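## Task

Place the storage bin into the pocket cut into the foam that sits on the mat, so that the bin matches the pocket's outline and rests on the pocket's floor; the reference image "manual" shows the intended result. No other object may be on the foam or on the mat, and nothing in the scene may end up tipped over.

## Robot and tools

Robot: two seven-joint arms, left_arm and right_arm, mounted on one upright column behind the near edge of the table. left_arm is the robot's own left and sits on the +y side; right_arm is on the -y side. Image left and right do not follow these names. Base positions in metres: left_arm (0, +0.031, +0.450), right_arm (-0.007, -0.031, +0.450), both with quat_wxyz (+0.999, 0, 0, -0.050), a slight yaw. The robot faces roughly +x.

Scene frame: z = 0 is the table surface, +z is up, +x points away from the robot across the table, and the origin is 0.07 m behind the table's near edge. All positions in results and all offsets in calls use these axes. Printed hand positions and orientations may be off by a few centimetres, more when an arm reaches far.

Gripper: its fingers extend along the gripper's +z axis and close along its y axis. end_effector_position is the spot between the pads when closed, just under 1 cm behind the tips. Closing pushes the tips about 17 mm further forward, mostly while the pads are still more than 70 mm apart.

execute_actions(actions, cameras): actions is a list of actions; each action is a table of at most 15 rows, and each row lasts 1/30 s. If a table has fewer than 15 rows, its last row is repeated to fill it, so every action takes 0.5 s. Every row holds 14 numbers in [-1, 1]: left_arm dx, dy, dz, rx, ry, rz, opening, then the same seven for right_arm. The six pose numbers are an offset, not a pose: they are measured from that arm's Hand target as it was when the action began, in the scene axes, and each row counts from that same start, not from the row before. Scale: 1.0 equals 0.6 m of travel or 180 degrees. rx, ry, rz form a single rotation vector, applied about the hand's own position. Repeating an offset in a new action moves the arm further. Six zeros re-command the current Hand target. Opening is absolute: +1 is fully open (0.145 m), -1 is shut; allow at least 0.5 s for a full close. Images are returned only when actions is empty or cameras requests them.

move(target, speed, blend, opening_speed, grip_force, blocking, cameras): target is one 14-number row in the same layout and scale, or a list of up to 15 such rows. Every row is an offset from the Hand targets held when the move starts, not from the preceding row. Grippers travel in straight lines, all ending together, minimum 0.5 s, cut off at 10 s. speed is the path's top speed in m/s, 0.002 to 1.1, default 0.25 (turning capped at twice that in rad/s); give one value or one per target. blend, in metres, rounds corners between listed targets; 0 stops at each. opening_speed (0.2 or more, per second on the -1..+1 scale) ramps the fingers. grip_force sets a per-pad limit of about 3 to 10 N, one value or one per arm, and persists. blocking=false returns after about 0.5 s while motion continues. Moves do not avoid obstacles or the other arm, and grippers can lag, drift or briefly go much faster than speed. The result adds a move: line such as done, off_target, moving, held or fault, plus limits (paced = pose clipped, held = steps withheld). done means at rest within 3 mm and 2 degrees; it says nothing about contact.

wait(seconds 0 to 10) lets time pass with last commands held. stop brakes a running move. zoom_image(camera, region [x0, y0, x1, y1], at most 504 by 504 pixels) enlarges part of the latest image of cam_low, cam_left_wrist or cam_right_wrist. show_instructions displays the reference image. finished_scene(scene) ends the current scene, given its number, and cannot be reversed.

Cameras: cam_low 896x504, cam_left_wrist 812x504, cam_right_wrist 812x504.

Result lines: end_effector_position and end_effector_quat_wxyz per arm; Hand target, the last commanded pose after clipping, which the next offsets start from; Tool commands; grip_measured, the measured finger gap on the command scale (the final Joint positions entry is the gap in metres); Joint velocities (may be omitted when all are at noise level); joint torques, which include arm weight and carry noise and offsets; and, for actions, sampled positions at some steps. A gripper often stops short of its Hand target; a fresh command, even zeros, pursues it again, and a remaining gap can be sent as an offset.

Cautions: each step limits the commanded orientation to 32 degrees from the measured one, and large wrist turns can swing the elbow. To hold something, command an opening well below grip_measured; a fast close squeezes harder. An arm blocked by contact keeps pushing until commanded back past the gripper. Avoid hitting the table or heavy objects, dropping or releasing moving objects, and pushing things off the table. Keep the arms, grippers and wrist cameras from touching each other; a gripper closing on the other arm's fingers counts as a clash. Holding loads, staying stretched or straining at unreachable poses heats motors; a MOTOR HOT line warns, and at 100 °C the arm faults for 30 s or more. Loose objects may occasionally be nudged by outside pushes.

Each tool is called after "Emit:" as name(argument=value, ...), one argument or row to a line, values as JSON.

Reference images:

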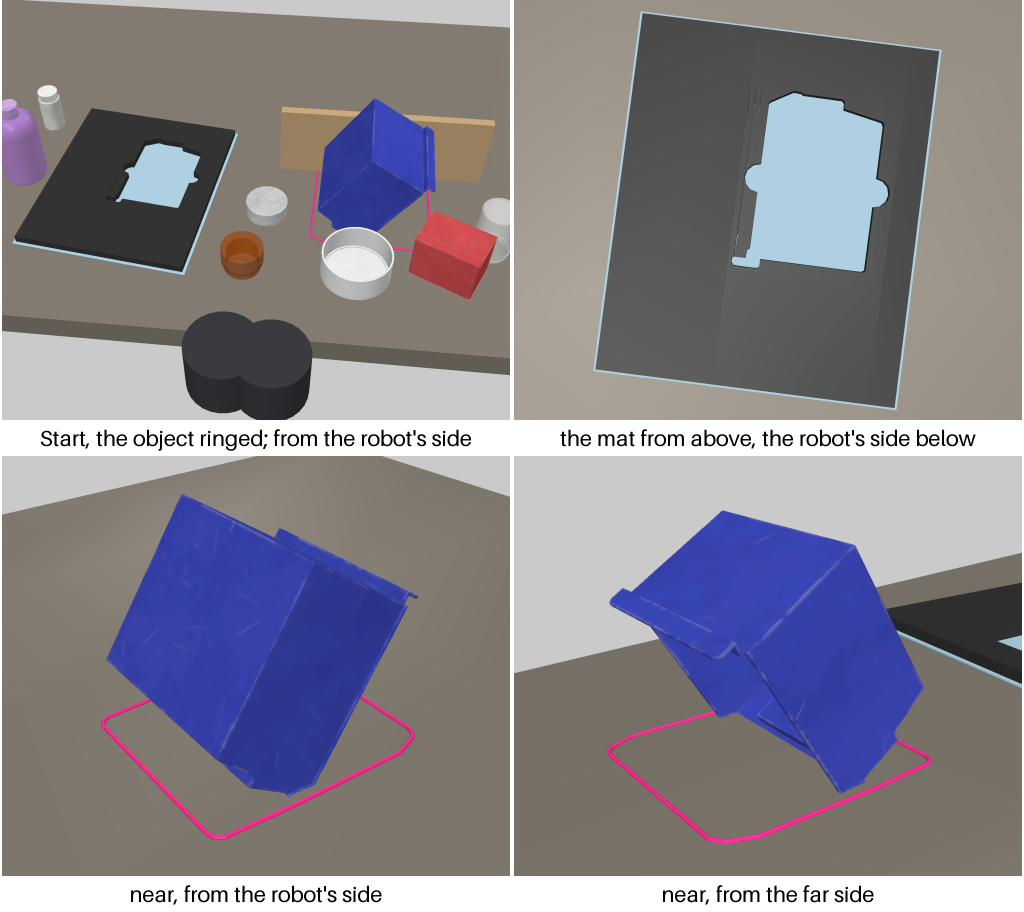

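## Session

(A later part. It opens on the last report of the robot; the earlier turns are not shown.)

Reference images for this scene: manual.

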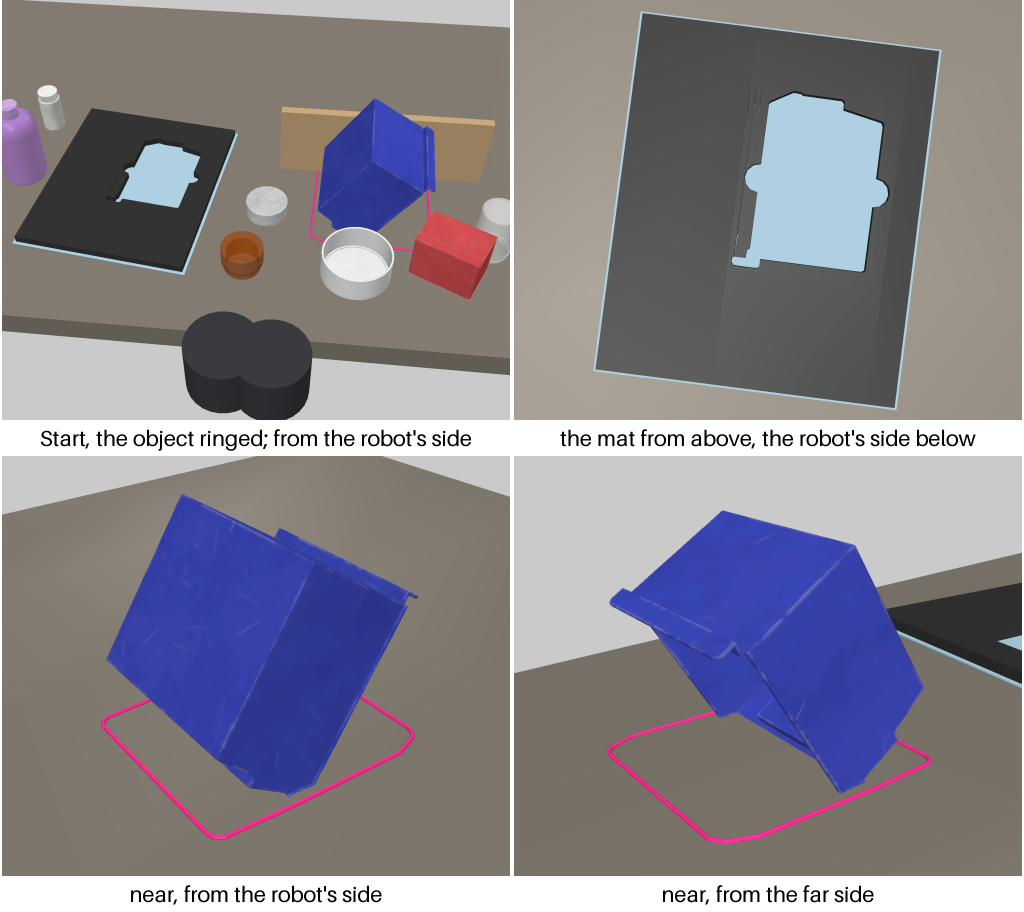

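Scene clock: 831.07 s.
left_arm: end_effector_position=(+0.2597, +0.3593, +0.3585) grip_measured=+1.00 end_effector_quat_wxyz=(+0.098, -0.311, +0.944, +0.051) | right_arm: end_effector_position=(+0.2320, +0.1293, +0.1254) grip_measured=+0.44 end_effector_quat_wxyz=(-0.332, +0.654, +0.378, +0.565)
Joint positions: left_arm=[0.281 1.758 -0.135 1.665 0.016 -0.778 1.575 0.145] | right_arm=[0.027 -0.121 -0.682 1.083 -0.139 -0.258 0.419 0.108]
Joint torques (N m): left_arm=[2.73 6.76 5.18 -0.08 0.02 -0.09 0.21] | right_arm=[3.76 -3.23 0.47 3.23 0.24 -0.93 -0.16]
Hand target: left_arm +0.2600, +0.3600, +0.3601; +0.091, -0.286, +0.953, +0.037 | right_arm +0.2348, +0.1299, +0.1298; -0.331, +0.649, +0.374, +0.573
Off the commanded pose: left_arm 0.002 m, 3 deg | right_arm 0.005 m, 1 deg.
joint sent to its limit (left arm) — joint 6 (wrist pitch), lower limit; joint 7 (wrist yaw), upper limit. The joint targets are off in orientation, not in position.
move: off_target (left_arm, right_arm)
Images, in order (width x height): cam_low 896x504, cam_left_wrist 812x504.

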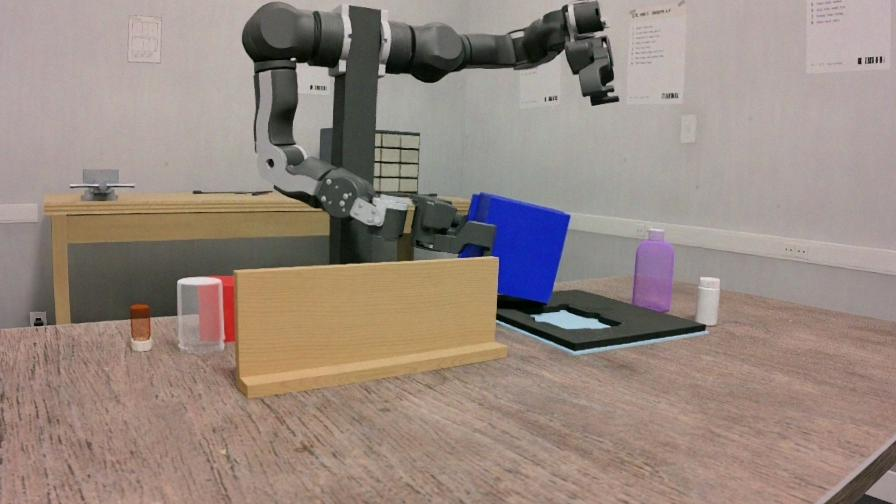

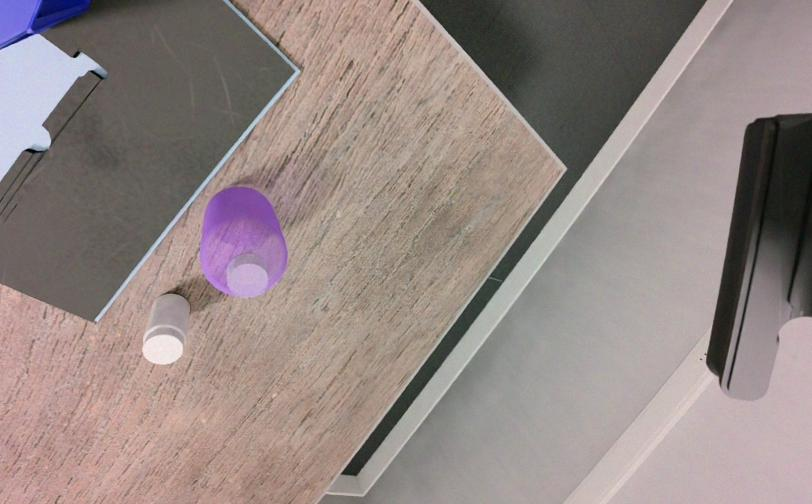

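Emit:
move(
  target=[0, 0, 0, 0, 0, 0, 1, 0, 0, -0.027, 0, 0, 0, -1],
  speed=0.05,
  cameras=["cam_low"],
)

Emit:
zoom_image(
  camera="cam_low",
  region=[440, 180, 640, 340],
)

Scene clock: 849.77 s.
left_arm: end_effector_position=(+0.2597, +0.3593, +0.3585) grip_measured=+1.00 end_effector_quat_wxyz=(+0.098, -0.311, +0.944, +0.051) | right_arm: end_effector_position=(+0.2322, +0.1304, +0.1124) grip_measured=+0.44 end_effector_quat_wxyz=(-0.335, +0.649, +0.378, +0.569)
Joint positions: left_arm=[0.281 1.758 -0.135 1.665 0.016 -0.778 1.575 0.145] | right_arm=[0.056 -0.144 -0.673 0.964 -0.14 -0.353 0.416 0.108]
Joint torques (N m): left_arm=[2.73 6.79 5.15 -0.05 0.03 -0.09 0.21] | right_arm=[3.78 -3.07 0.55 2.48 0.13 -0.66 -0.29]
Hand target: left_arm +0.2600, +0.3600, +0.3601; +0.091, -0.286, +0.953, +0.037 | right_arm +0.2349, +0.1300, +0.1137; -0.331, +0.649, +0.374, +0.574
Off the commanded pose: left_arm 0.002 m, 3 deg | right_arm 0.003 m, 1 deg.
joint sent to its limit (left arm) — joint 6 (wrist pitch), lower limit; joint 7 (wrist yaw), upper limit. The joint targets are off in orientation, not in position.
move: off_target (left_arm)
Images, in order (width x height): cam_low 896x504.

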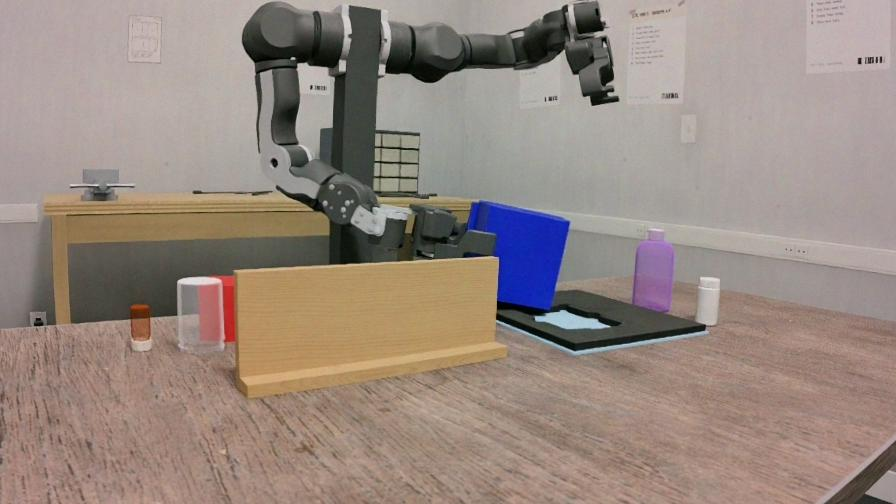

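Scaled by 2.520.

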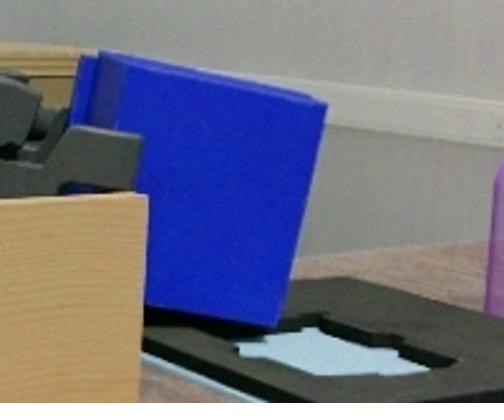

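Emit:
execute_actions(
  actions=[],
)

Scene clock: 874.87 s.
left_arm: end_effector_position=(+0.2597, +0.3593, +0.3585) grip_measured=+1.00 end_effector_quat_wxyz=(+0.098, -0.311, +0.944, +0.051) | right_arm: end_effector_position=(+0.2322, +0.1304, +0.1124) grip_measured=+0.44 end_effector_quat_wxyz=(-0.335, +0.649, +0.378, +0.569)
Joint positions: left_arm=[0.281 1.758 -0.135 1.665 0.016 -0.778 1.575 0.145] | right_arm=[0.056 -0.144 -0.673 0.964 -0.14 -0.353 0.416 0.108]
Joint velocities: within noise
Joint torques (N m): left_arm=[2.7 6.79 5.15 -0.08 0.02 -0.08 0.21] | right_arm=[3.81 -3.05 0.61 2.48 0.11 -0.67 -0.3]
Hand target: left_arm +0.2600, +0.3600, +0.3601; +0.091, -0.286, +0.953, +0.037 | right_arm +0.2349, +0.1300, +0.1137; -0.331, +0.649, +0.374, +0.574
Tool commands: left_gripper/opening=+1.0 right_gripper/opening=-1.0
Off the commanded pose: left_arm 0.002 m, 3 deg | right_arm 0.003 m, 1 deg.

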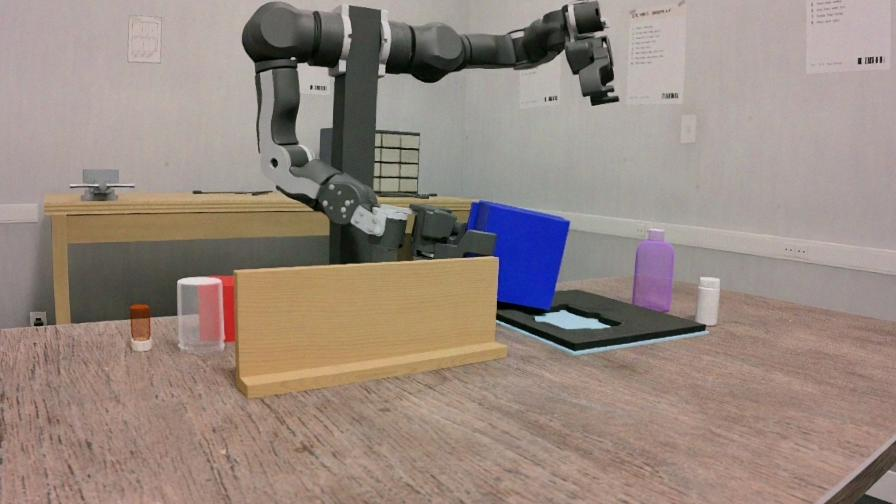

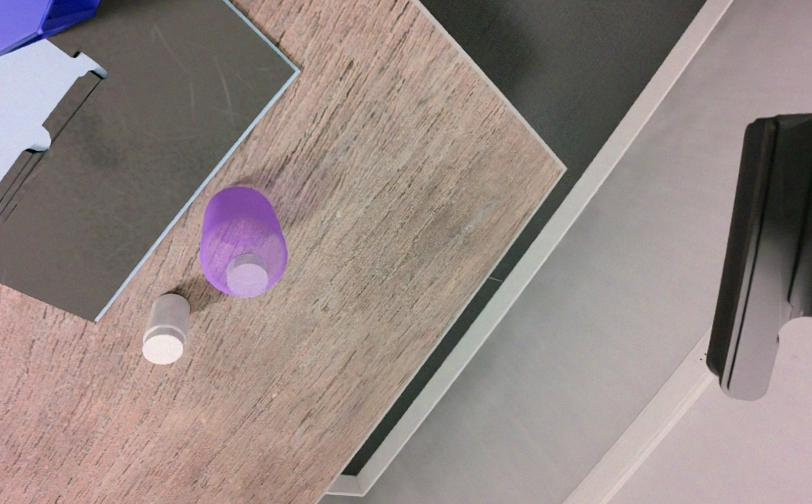

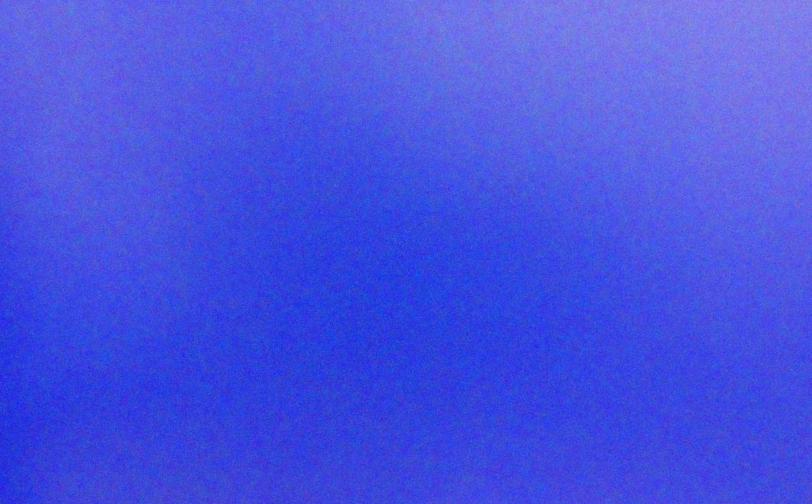

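Emit:
move(
  target=[
    [0,0,0,0,0,0,1, 0,0,-0.01,0,0,0,-1],
  ],
  speed=0.03,
)

Emit:
move(
  target=[
    [0,0,0,0,0,0,1, 0,0,-0.008,0,0,0,-1],
  ],
  speed=0.03,
  cameras=["cam_low"],
)

Scene clock: 880.33 s.
left_arm: end_effector_position=(+0.2597, +0.3593, +0.3585) grip_measured=+1.00 end_effector_quat_wxyz=(+0.098, -0.311, +0.944, +0.051) | right_arm: end_effector_position=(+0.2327, +0.1308, +0.1086) grip_measured=+0.44 end_effector_quat_wxyz=(-0.336, +0.646, +0.376, +0.573)
Joint positions: left_arm=[0.281 1.758 -0.135 1.665 0.016 -0.778 1.575 0.145] | right_arm=[0.069 -0.154 -0.668 0.916 -0.14 -0.395 0.414 0.108]
Joint torques (N m): left_arm=[2.73 6.71 5.14 -0.08 0.02 -0.09 0.21] | right_arm=[3.73 -2.86 0.53 2.17 0.04 -0.38 -0.34]
Hand target: left_arm +0.2600, +0.3600, +0.3601; +0.091, -0.286, +0.953, +0.037 | right_arm +0.2349, +0.1298, +0.1076; -0.331, +0.649, +0.374, +0.573
Off the commanded pose: left_arm 0.002 m, 3 deg | right_arm 0.003 m, 1 deg.
joint sent to its limit (left arm) — joint 6 (wrist pitch), lower limit; joint 7 (wrist yaw), upper limit. The joint targets are off in orientation, not in position.
move: off_target (left_arm)

Scene clock: 881.03 s.
left_arm: end_effector_position=(+0.2597, +0.3593, +0.3585) grip_measured=+1.00 end_effector_quat_wxyz=(+0.098, -0.311, +0.944, +0.051) | right_arm: end_effector_position=(+0.2330, +0.1307, +0.1040) grip_measured=+0.44 end_effector_quat_wxyz=(-0.335, +0.645, +0.376, +0.574)
Joint positions: left_arm=[0.281 1.758 -0.135 1.665 0.016 -0.778 1.575 0.145] | right_arm=[0.081 -0.162 -0.668 0.874 -0.14 -0.424 0.408 0.108]
Joint torques (N m): left_arm=[2.7 6.74 5.15 -0.06 0.02 -0.09 0.2] | right_arm=[3.73 -2.86 0.44 2.09 0.05 -0.35 -0.3]
Hand target: left_arm +0.2600, +0.3600, +0.3601; +0.091, -0.286, +0.953, +0.037 | right_arm +0.2349, +0.1299, +0.1029; -0.331, +0.649, +0.375, +0.574
Off the commanded pose: left_arm 0.002 m, 3 deg | right_arm 0.002 m, 1 deg.
joint sent to its limit (left arm) — joint 6 (wrist pitch), lower limit; joint 7 (wrist yaw), upper limit. The joint targets are off in orientation, not in position.
move: off_target (left_arm)
Images, in order (width x height): cam_low 896x504.

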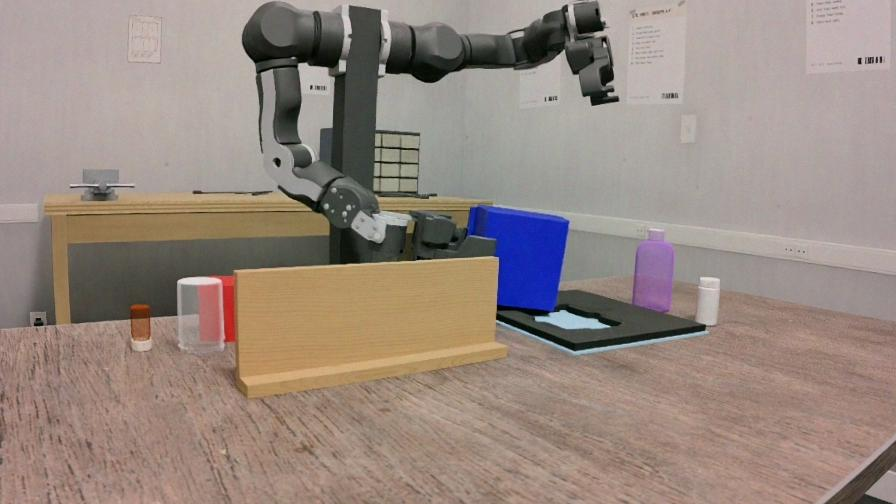

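Emit:
zoom_image(
  camera="cam_low",
  region=[400, 180, 720, 360],
)

Scaled by 1.575.

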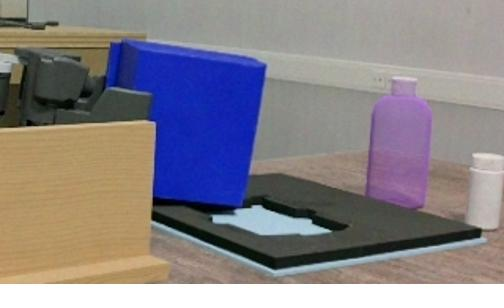

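Emit:
move(
  target=[
    [0,0,0,0,0,0,1, 0,0,-0.008,0,0,0,-1],
  ],
  speed=0.03,
)

Emit:
move(
  target=[
    [0,0,0,0,0,0,1, 0,0,-0.006,0,0,0,-1],
  ],
  speed=0.03,
  cameras=["cam_low"],
)

Emit:
zoom_image(
  camera="cam_low",
  region=[400, 180, 720, 360],
)

Scene clock: 895.73 s.
left_arm: end_effector_position=(+0.2597, +0.3593, +0.3585) grip_measured=+1.00 end_effector_quat_wxyz=(+0.098, -0.311, +0.944, +0.051) | right_arm: end_effector_position=(+0.2332, +0.1306, +0.0992) grip_measured=+0.44 end_effector_quat_wxyz=(-0.335, +0.646, +0.376, +0.574)
Joint positions: left_arm=[0.281 1.758 -0.135 1.665 0.016 -0.778 1.575 0.145] | right_arm=[0.095 -0.169 -0.668 0.83 -0.139 -0.453 0.402 0.108]
Joint torques (N m): left_arm=[2.73 6.74 5.14 -0.08 0.02 -0.09 0.2] | right_arm=[3.76 -2.91 0.39 2.07 0.06 -0.34 -0.28]
Hand target: left_arm +0.2600, +0.3600, +0.3601; +0.091, -0.286, +0.953, +0.037 | right_arm +0.2348, +0.1299, +0.0980; -0.331, +0.649, +0.374, +0.573
Off the commanded pose: left_arm 0.002 m, 3 deg | right_arm 0.002 m, 1 deg.
joint sent to its limit (left arm) — joint 6 (wrist pitch), lower limit; joint 7 (wrist yaw), upper limit. The joint targets are off in orientation, not in position.
move: off_target (left_arm)

Scene clock: 896.43 s.
left_arm: end_effector_position=(+0.2597, +0.3593, +0.3585) grip_measured=+1.00 end_effector_quat_wxyz=(+0.098, -0.311, +0.944, +0.051) | right_arm: end_effector_position=(+0.2338, +0.1300, +0.0957) grip_measured=+0.44 end_effector_quat_wxyz=(-0.335, +0.646, +0.375, +0.574)
Joint positions: left_arm=[0.281 1.758 -0.135 1.665 0.016 -0.778 1.575 0.145] | right_arm=[0.108 -0.173 -0.673 0.795 -0.132 -0.475 0.397 0.108]
Joint torques (N m): left_arm=[2.73 6.76 5.14 -0.06 0.02 -0.09 0.21] | right_arm=[3.86 -2.81 -0.36 2 0.08 -0.33 -0.37]
Hand target: left_arm +0.2600, +0.3600, +0.3601; +0.091, -0.286, +0.953, +0.037 | right_arm +0.2349, +0.1299, +0.0945; -0.331, +0.649, +0.374, +0.574
Off the commanded pose: left_arm 0.002 m, 3 deg | right_arm 0.002 m, 1 deg.
joint sent to its limit (left arm) — joint 6 (wrist pitch), lower limit; joint 7 (wrist yaw), upper limit. The joint targets are off in orientation, not in position.
joint sent to its limit (right arm) — joint 2 (shoulder roll), lower limit. The joint targets still meet the commanded pose.
move: off_target (left_arm)
Images, in order (width x height): cam_low 896x504.

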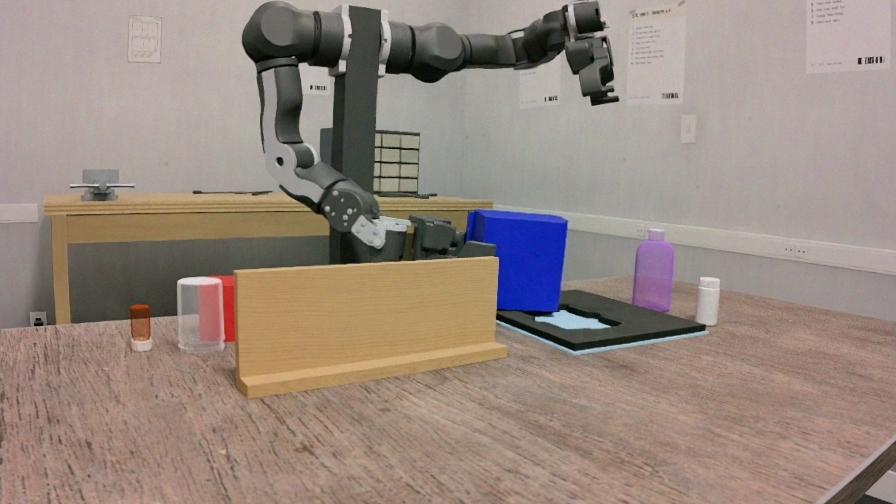

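Scaled by 1.575.

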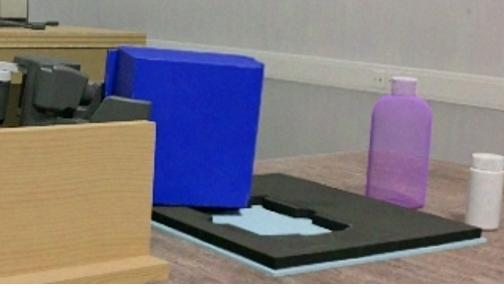

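Emit:
move(
  target=[
    [0,0,0,0,0,0,1, 0,0,-0.006,0,0,0,-1],
  ],
  speed=0.03,
  cameras=["cam_low"],
)

Emit:
zoom_image(
  camera="cam_low",
  region=[440, 190, 640, 330],
)

Scene clock: 901.00 s.
left_arm: end_effector_position=(+0.2597, +0.3593, +0.3585) grip_measured=+1.00 end_effector_quat_wxyz=(+0.098, -0.311, +0.944, +0.051) | right_arm: end_effector_position=(+0.2341, +0.1301, +0.0927) grip_measured=+0.44 end_effector_quat_wxyz=(-0.335, +0.645, +0.375, +0.576)
Joint positions: left_arm=[0.281 1.758 -0.135 1.665 0.016 -0.778 1.575 0.145] | right_arm=[0.126 -0.173 -0.695 0.759 -0.112 -0.499 0.382 0.108]
Joint torques (N m): left_arm=[2.73 6.79 5.15 -0.08 0.03 -0.09 0.21] | right_arm=[3.89 -2.78 -0.34 1.88 0.05 -0.28 -0.35]
Hand target: left_arm +0.2600, +0.3600, +0.3601; +0.091, -0.286, +0.953, +0.037 | right_arm +0.2350, +0.1299, +0.0909; -0.331, +0.649, +0.374, +0.574
Off the commanded pose: left_arm 0.002 m, 3 deg | right_arm 0.002 m, 1 deg.
joint sent to its limit (left arm) — joint 6 (wrist pitch), lower limit; joint 7 (wrist yaw), upper limit. The joint targets are off in orientation, not in position.
joint sent to its limit (right arm) — joint 2 (shoulder roll), lower limit. The joint targets still meet the commanded pose.
move: off_target (left_arm)
Images, in order (width x height): cam_low 896x504.

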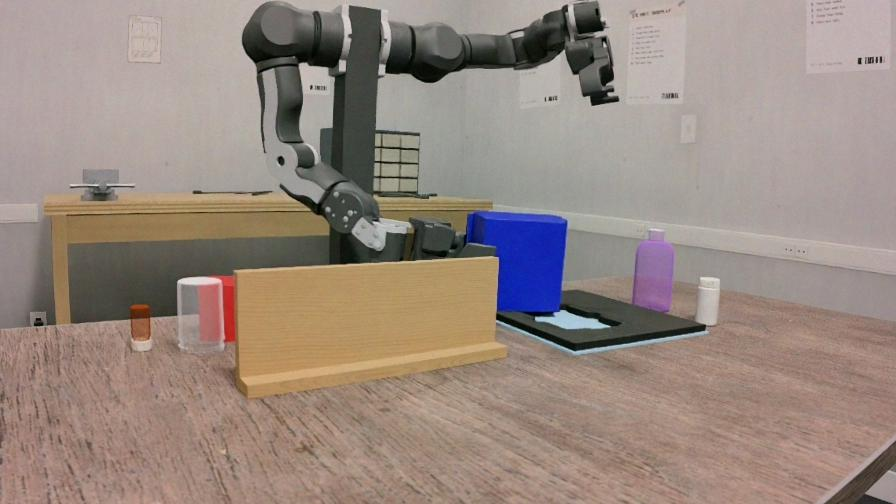

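Scaled by 2.520.

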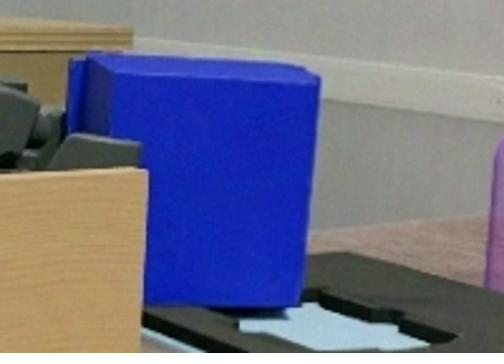

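Emit:
move(
  target=[
    [0,0,0,0,0,0,1, 0,0,-0.0117,-0.0288,0.0167,0,-1],
  ],
  speed=0.03,
  grip_force=[10, 5],
  cameras=["cam_low"],
)

Emit:
zoom_image(
  camera="cam_low",
  region=[440, 190, 640, 330],
)

Scene clock: 921.13 s.
left_arm: end_effector_position=(+0.2597, +0.3593, +0.3585) grip_measured=+1.00 end_effector_quat_wxyz=(+0.098, -0.311, +0.944, +0.051) | right_arm: end_effector_position=(+0.2364, +0.1316, +0.0895) grip_measured=+0.45 end_effector_quat_wxyz=(-0.317, +0.669, +0.389, +0.548)
Joint positions: left_arm=[0.281 1.758 -0.135 1.665 0.016 -0.778 1.575 0.145] | right_arm=[0.112 -0.17 -0.695 0.833 -0.154 -0.357 0.37 0.108]
Joint torques (N m): left_arm=[2.76 6.76 5.12 -0.06 0.03 -0.09 0.21] | right_arm=[2.47 -1.91 -0.09 2.55 -0.08 0.18 -0.25]
Hand target: left_arm +0.2600, +0.3600, +0.3601; +0.091, -0.286, +0.953, +0.037 | right_arm +0.2349, +0.1299, +0.0838; -0.311, +0.678, +0.391, +0.539
Off the commanded pose: left_arm 0.002 m, 3 deg | right_arm 0.006 m, 2 deg.
joint sent to its limit (left arm) — joint 6 (wrist pitch), lower limit; joint 7 (wrist yaw), upper limit. The joint targets are off in orientation, not in position.
grip_force (N): 10, 5
move: off_target (left_arm, right_arm)
Images, in order (width x height): cam_low 896x504.

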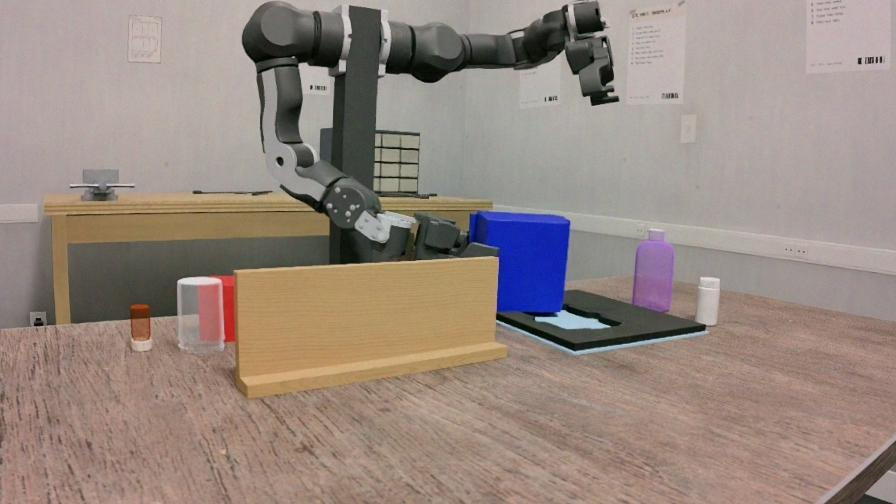

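Scaled by 2.520.

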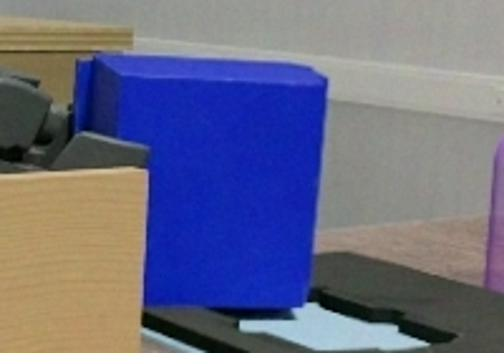

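Emit:
move(
  target=[
    [0,0,0,0,0,0,1, 0.005,0.0017,0.0075,0,0,0,-1],
    [0,0,0,0,0,0,1, 0.005,0.0017,0.0075,0,0,0,0.3],
  ],
  speed=0.03,
  opening_speed=1.5,
  cameras=["cam_low"],
)

Emit:
zoom_image(
  camera="cam_low",
  region=[440, 190, 640, 330],
)

Scene clock: 968.90 s.
left_arm: end_effector_position=(+0.2597, +0.3593, +0.3585) grip_measured=+1.00 end_effector_quat_wxyz=(+0.098, -0.311, +0.944, +0.051) | right_arm: end_effector_position=(+0.2381, +0.1321, +0.0908) grip_measured=+0.45 end_effector_quat_wxyz=(-0.314, +0.674, +0.389, +0.544)
Joint positions: left_arm=[0.281 1.758 -0.135 1.665 0.016 -0.778 1.575 0.145] | right_arm=[0.111 -0.17 -0.695 0.852 -0.154 -0.326 0.369 0.108]
Joint torques (N m): left_arm=[2.73 6.74 5.11 -0.06 0.02 -0.09 0.21] | right_arm=[3.28 -2.04 0.05 3.1 0.03 -0.06 -0.07]
Hand target: left_arm +0.2600, +0.3600, +0.3601; +0.091, -0.286, +0.953, +0.037 | right_arm +0.2380, +0.1310, +0.0884; -0.311, +0.678, +0.391, +0.539
Off the commanded pose: left_arm 0.002 m, 3 deg | right_arm 0.003 m, 1 deg.
joint sent to its limit (left arm) — joint 6 (wrist pitch), lower limit; joint 7 (wrist yaw), upper limit. The joint targets are off in orientation, not in position.
grip_force (N): 10, 5
move: off_target (left_arm)
Images, in order (width x height): cam_low 896x504.

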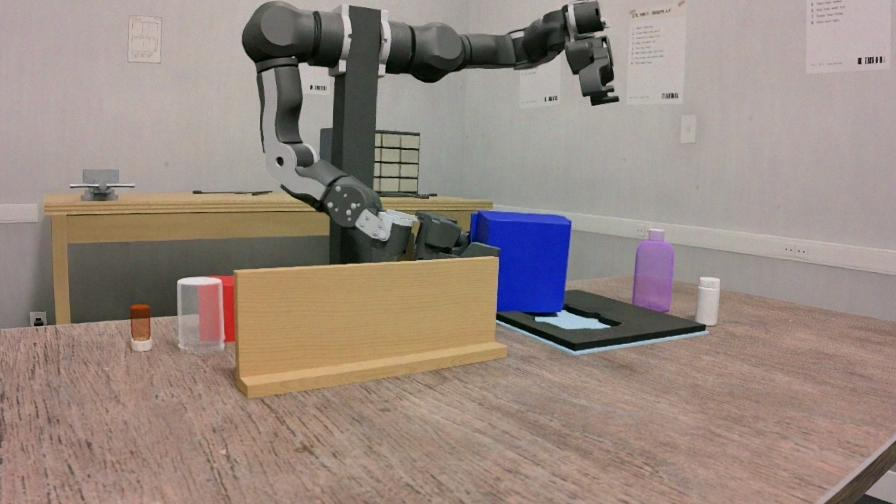

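Scaled by 2.520.

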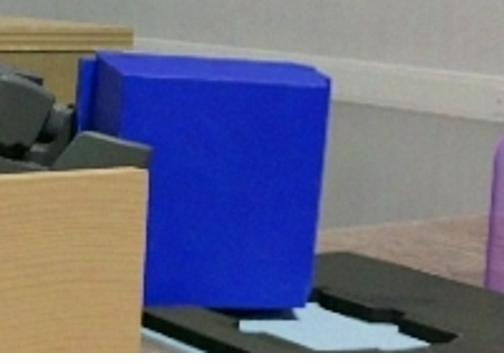

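Emit:
move(
  target=[
    [0,0,0,0,0,0,1, 0,0,0,0,0,0,1.0],
  ],
  speed=0.03,
  opening_speed=0.4,
  cameras=["cam_low", "cam_right_wrist"],
)

Emit:
zoom_image(
  camera="cam_low",
  region=[440, 190, 640, 330],
)

Scene clock: 974.83 s.
left_arm: end_effector_position=(+0.2597, +0.3593, +0.3585) grip_measured=+1.00 end_effector_quat_wxyz=(+0.098, -0.311, +0.944, +0.051) | right_arm: end_effector_position=(+0.2377, +0.1316, +0.0888) grip_measured=+1.00 end_effector_quat_wxyz=(-0.313, +0.677, +0.391, +0.539)
Joint positions: left_arm=[0.281 1.758 -0.135 1.665 0.016 -0.778 1.575 0.145] | right_arm=[0.111 -0.17 -0.695 0.852 -0.157 -0.314 0.369 0.145]
Joint torques (N m): left_arm=[2.73 6.76 5.14 -0.06 0.02 -0.09 0.21] | right_arm=[3.28 -2.23 0.14 3.04 0.11 -0.44 -0.06]
Hand target: left_arm +0.2600, +0.3600, +0.3601; +0.091, -0.286, +0.953, +0.037 | right_arm +0.2379, +0.1309, +0.0883; -0.311, +0.678, +0.391, +0.539
Off the commanded pose: left_arm 0.002 m, 3 deg | right_arm 0.001 m, 0 deg.
joint sent to its limit (left arm) — joint 6 (wrist pitch), lower limit; joint 7 (wrist yaw), upper limit. The joint targets are off in orientation, not in position.
grip_force (N): 10, 5
move: off_target (left_arm)
Images, in order (width x height): cam_low 896x504, cam_right_wrist 812x504.

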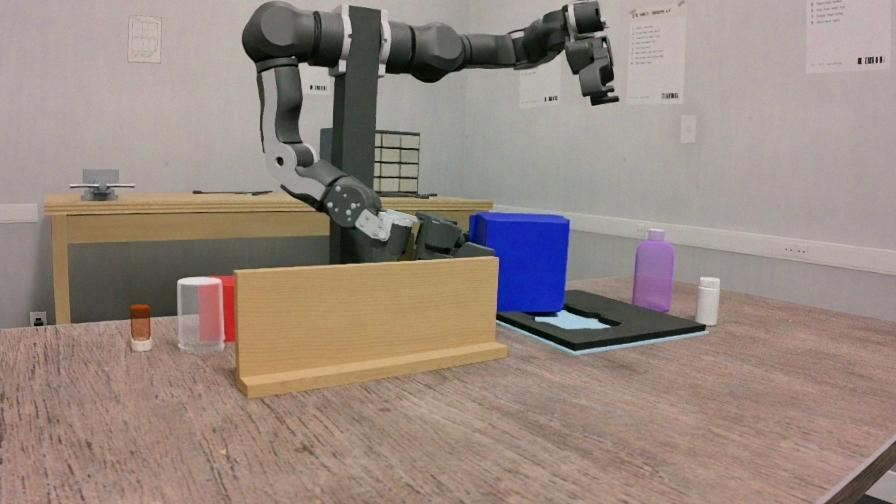

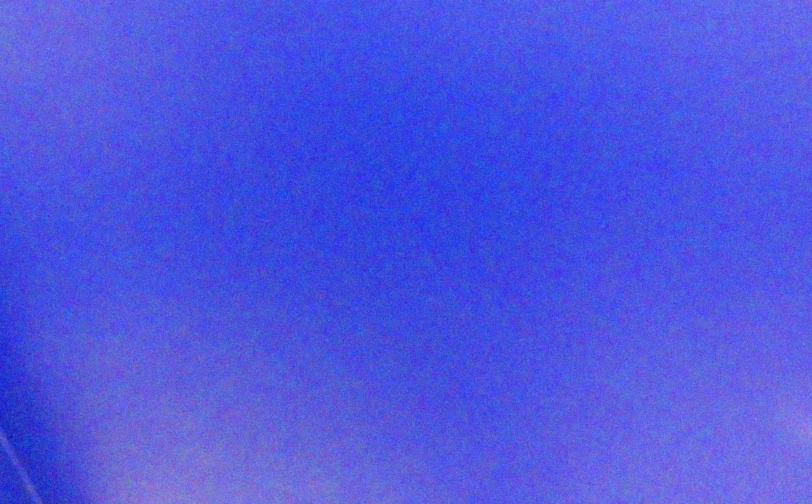

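Scaled by 2.520.

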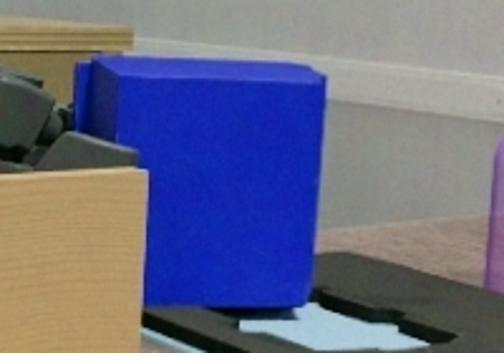

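Emit:
move(
  target=[
    [0,0,0,0,0,0,1, -0.0965,-0.1682,0.0495,0,0,0,1.0],
    [0.0333,-0.25,-0.1002,0.0236,-0.0304,0.147,1, 0.0035,-0.4015,0.2695,-0.0783,0.0719,-0.1375,1.0],
  ],
  speed=[0.12, 0.25],
  blend=[0.02, 0],
  cameras=["all"],
)

Scene clock: 1103.40 s.
left_arm: end_effector_position=(+0.2790, +0.2102, +0.2983) grip_measured=+1.00 end_effector_quat_wxyz=(+0.135, -0.491, +0.859, +0.058) | right_arm: end_effector_position=(+0.2403, -0.1103, +0.2496) grip_measured=+1.00 end_effector_quat_wxyz=(-0.148, +0.834, +0.262, +0.462)
Joint positions: left_arm=[-1.332 1.998 1.306 1.984 -0.213 0.405 1.573 0.145] | right_arm=[-0.121 0.731 -0.279 2.247 0.617 0.787 0.104 0.145]
Joint torques (N m): left_arm=[5.63 1.12 4.45 0.39 -0.1 0.07 0.25] | right_arm=[3.26 3.18 1.18 3.14 0.09 -0.4 -0.25]
Hand target: left_arm +0.2799, +0.2100, +0.2999; +0.135, -0.495, +0.855, +0.078 | right_arm +0.2400, -0.1099, +0.2500; -0.146, +0.834, +0.263, +0.462
Off the commanded pose: left_arm 0.002 m, 2 deg | right_arm 0.001 m, 0 deg.
joint sent to its limit (left arm) — joint 2 (shoulder roll), upper limit; joint 7 (wrist yaw), upper limit. The joint targets still meet the commanded pose.
joint sent to its limit (right arm) — joint 6 (wrist pitch), upper limit. The joint targets still meet the commanded pose.
grip_force (N): 10, 5
move: done

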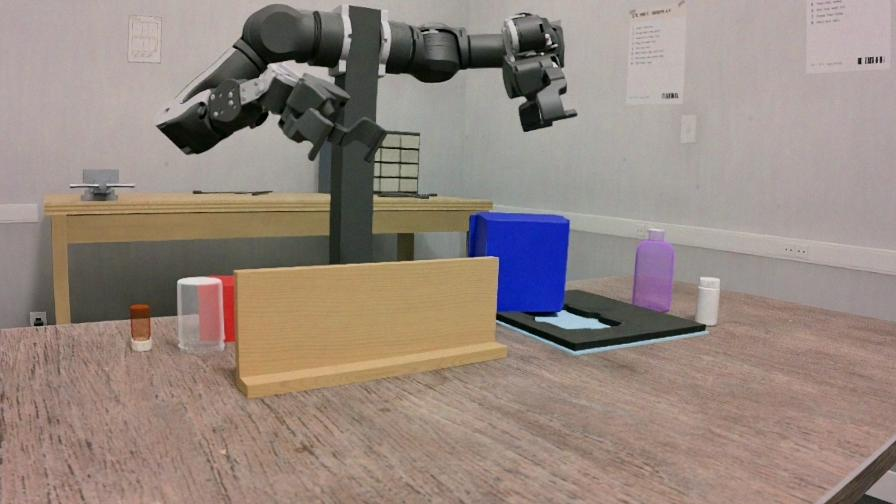

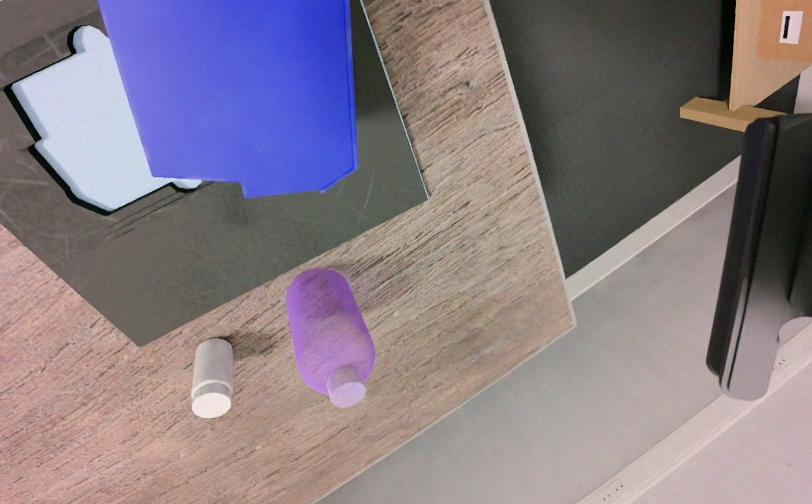

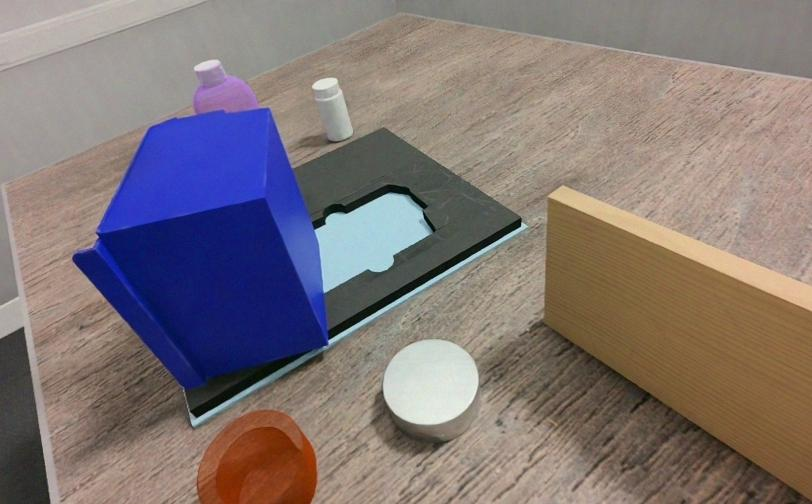

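Emit:
move(
  target=[
    [-0.2315,0.7875,-0.1523,0.0377,-0.425,0.4559,1, 0,0,0,0,0,0,1.0],
    [0.2102,-0.0042,0.1485,-0.3623,-0.3265,-0.0429,1, 0,0,0,0,0,0,1.0],
  ],
  speed=[0.32, 0.32],
  blend=[0.02, 0],
  cameras=["cam_low"],
)

Scene clock: 1194.37 s.
left_arm: end_effector_position=(+0.4062, +0.2079, +0.3892) grip_measured=+1.00 end_effector_quat_wxyz=(+0.244, -0.411, +0.620, -0.622) | right_arm: end_effector_position=(+0.2402, -0.1104, +0.2496) grip_measured=+1.00 end_effector_quat_wxyz=(-0.148, +0.834, +0.262, +0.462)
Joint positions: left_arm=[0.372 1.12 -0.192 1.609 -0.124 -0.305 0.407 0.145] | right_arm=[-0.121 0.731 -0.279 2.247 0.618 0.787 0.104 0.145]
Joint torques (N m): left_arm=[5.39 5.16 3.71 1.91 0.26 -0.19 -0.32] | right_arm=[3.26 3.15 1.22 3.11 0.08 -0.4 -0.22]
Hand target: left_arm +0.4061, +0.2075, +0.3891; +0.244, -0.409, +0.622, -0.621 | right_arm +0.2400, -0.1100, +0.2500; -0.146, +0.834, +0.263, +0.462
Off the commanded pose: left_arm 0.001 m, 0 deg | right_arm 0.001 m, 0 deg.
joint sent to its limit (right arm) — joint 6 (wrist pitch), upper limit. The joint targets still meet the commanded pose.
grip_force (N): 10, 5
move: done
Images, in order (width x height): cam_low 896x504.

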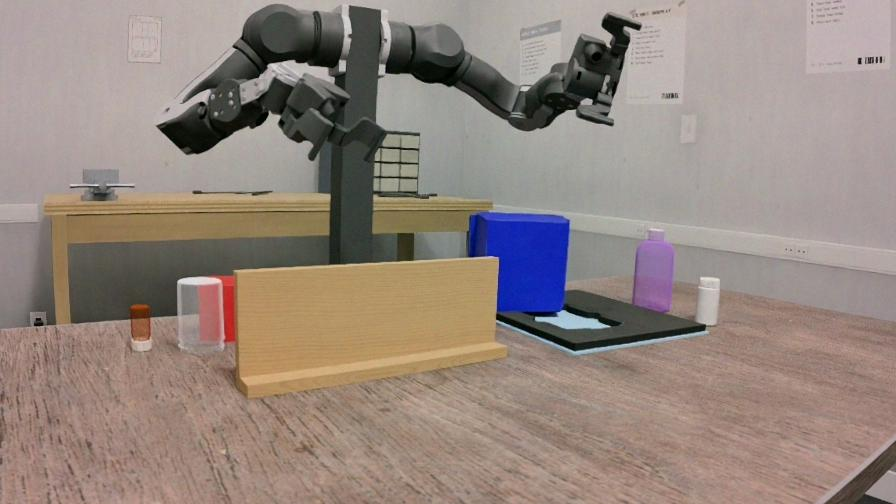

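Emit:
move(
  target=[
    [-0.1102,-0.2085,-0.174,0.1669,0.1483,-0.0013,1, -0.0333,-0.0833,0,0,0,0,1.0],
  ],
  speed=0.3,
  cameras=["all"],
)

Scene clock: 1250.40 s.
left_arm: end_effector_position=(+0.3393, +0.0815, +0.2842) grip_measured=+1.00 end_effector_quat_wxyz=(+0.189, -0.461, +0.801, -0.332) | right_arm: end_effector_position=(+0.2202, -0.1597, +0.2498) grip_measured=+1.00 end_effector_quat_wxyz=(-0.144, +0.835, +0.262, +0.462)
Joint positions: left_arm=[0.757 0.896 -0.837 2.014 -0.527 0.447 1.041 0.145] | right_arm=[-0.434 0.944 0.032 2.244 0.721 0.569 0.234 0.145]
Joint torques (N m): left_arm=[5.82 2.15 3.54 1.91 -0.13 0.09 -0.12] | right_arm=[1.49 4.15 2.99 1.68 0.12 -0.55 0.22]
Hand target: left_arm +0.3399, +0.0824, +0.2846; +0.191, -0.462, +0.800, -0.331 | right_arm +0.2201, -0.1600, +0.2500; -0.146, +0.834, +0.263, +0.462
Off the commanded pose: left_arm 0.001 m, 0 deg | right_arm 0.000 m, 0 deg.
grip_force (N): 10, 5
move: done

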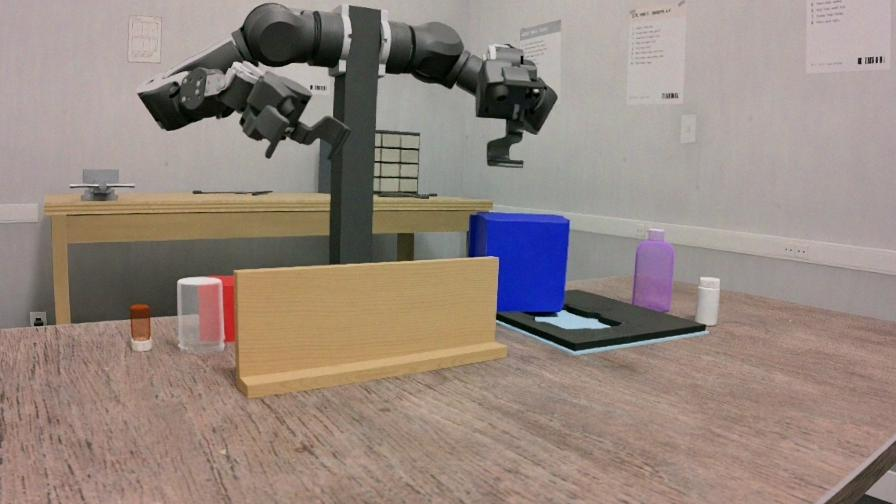

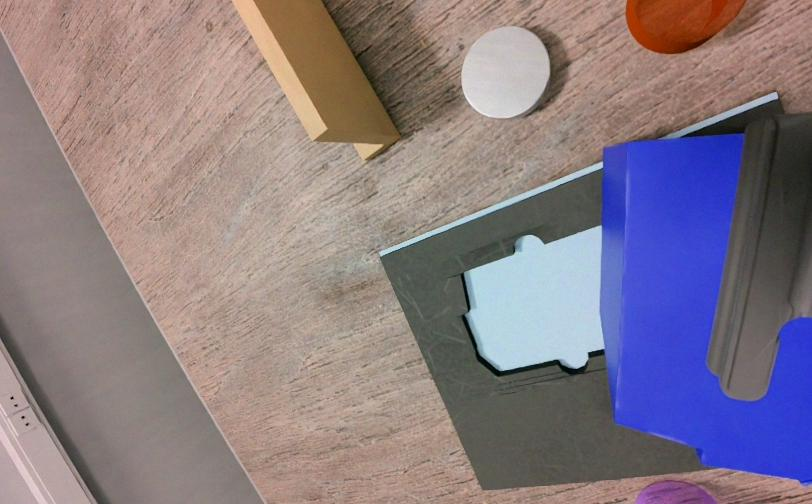

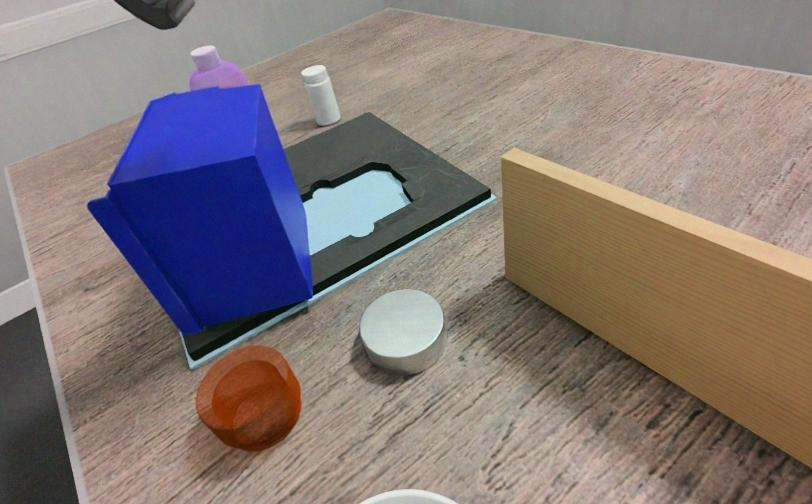

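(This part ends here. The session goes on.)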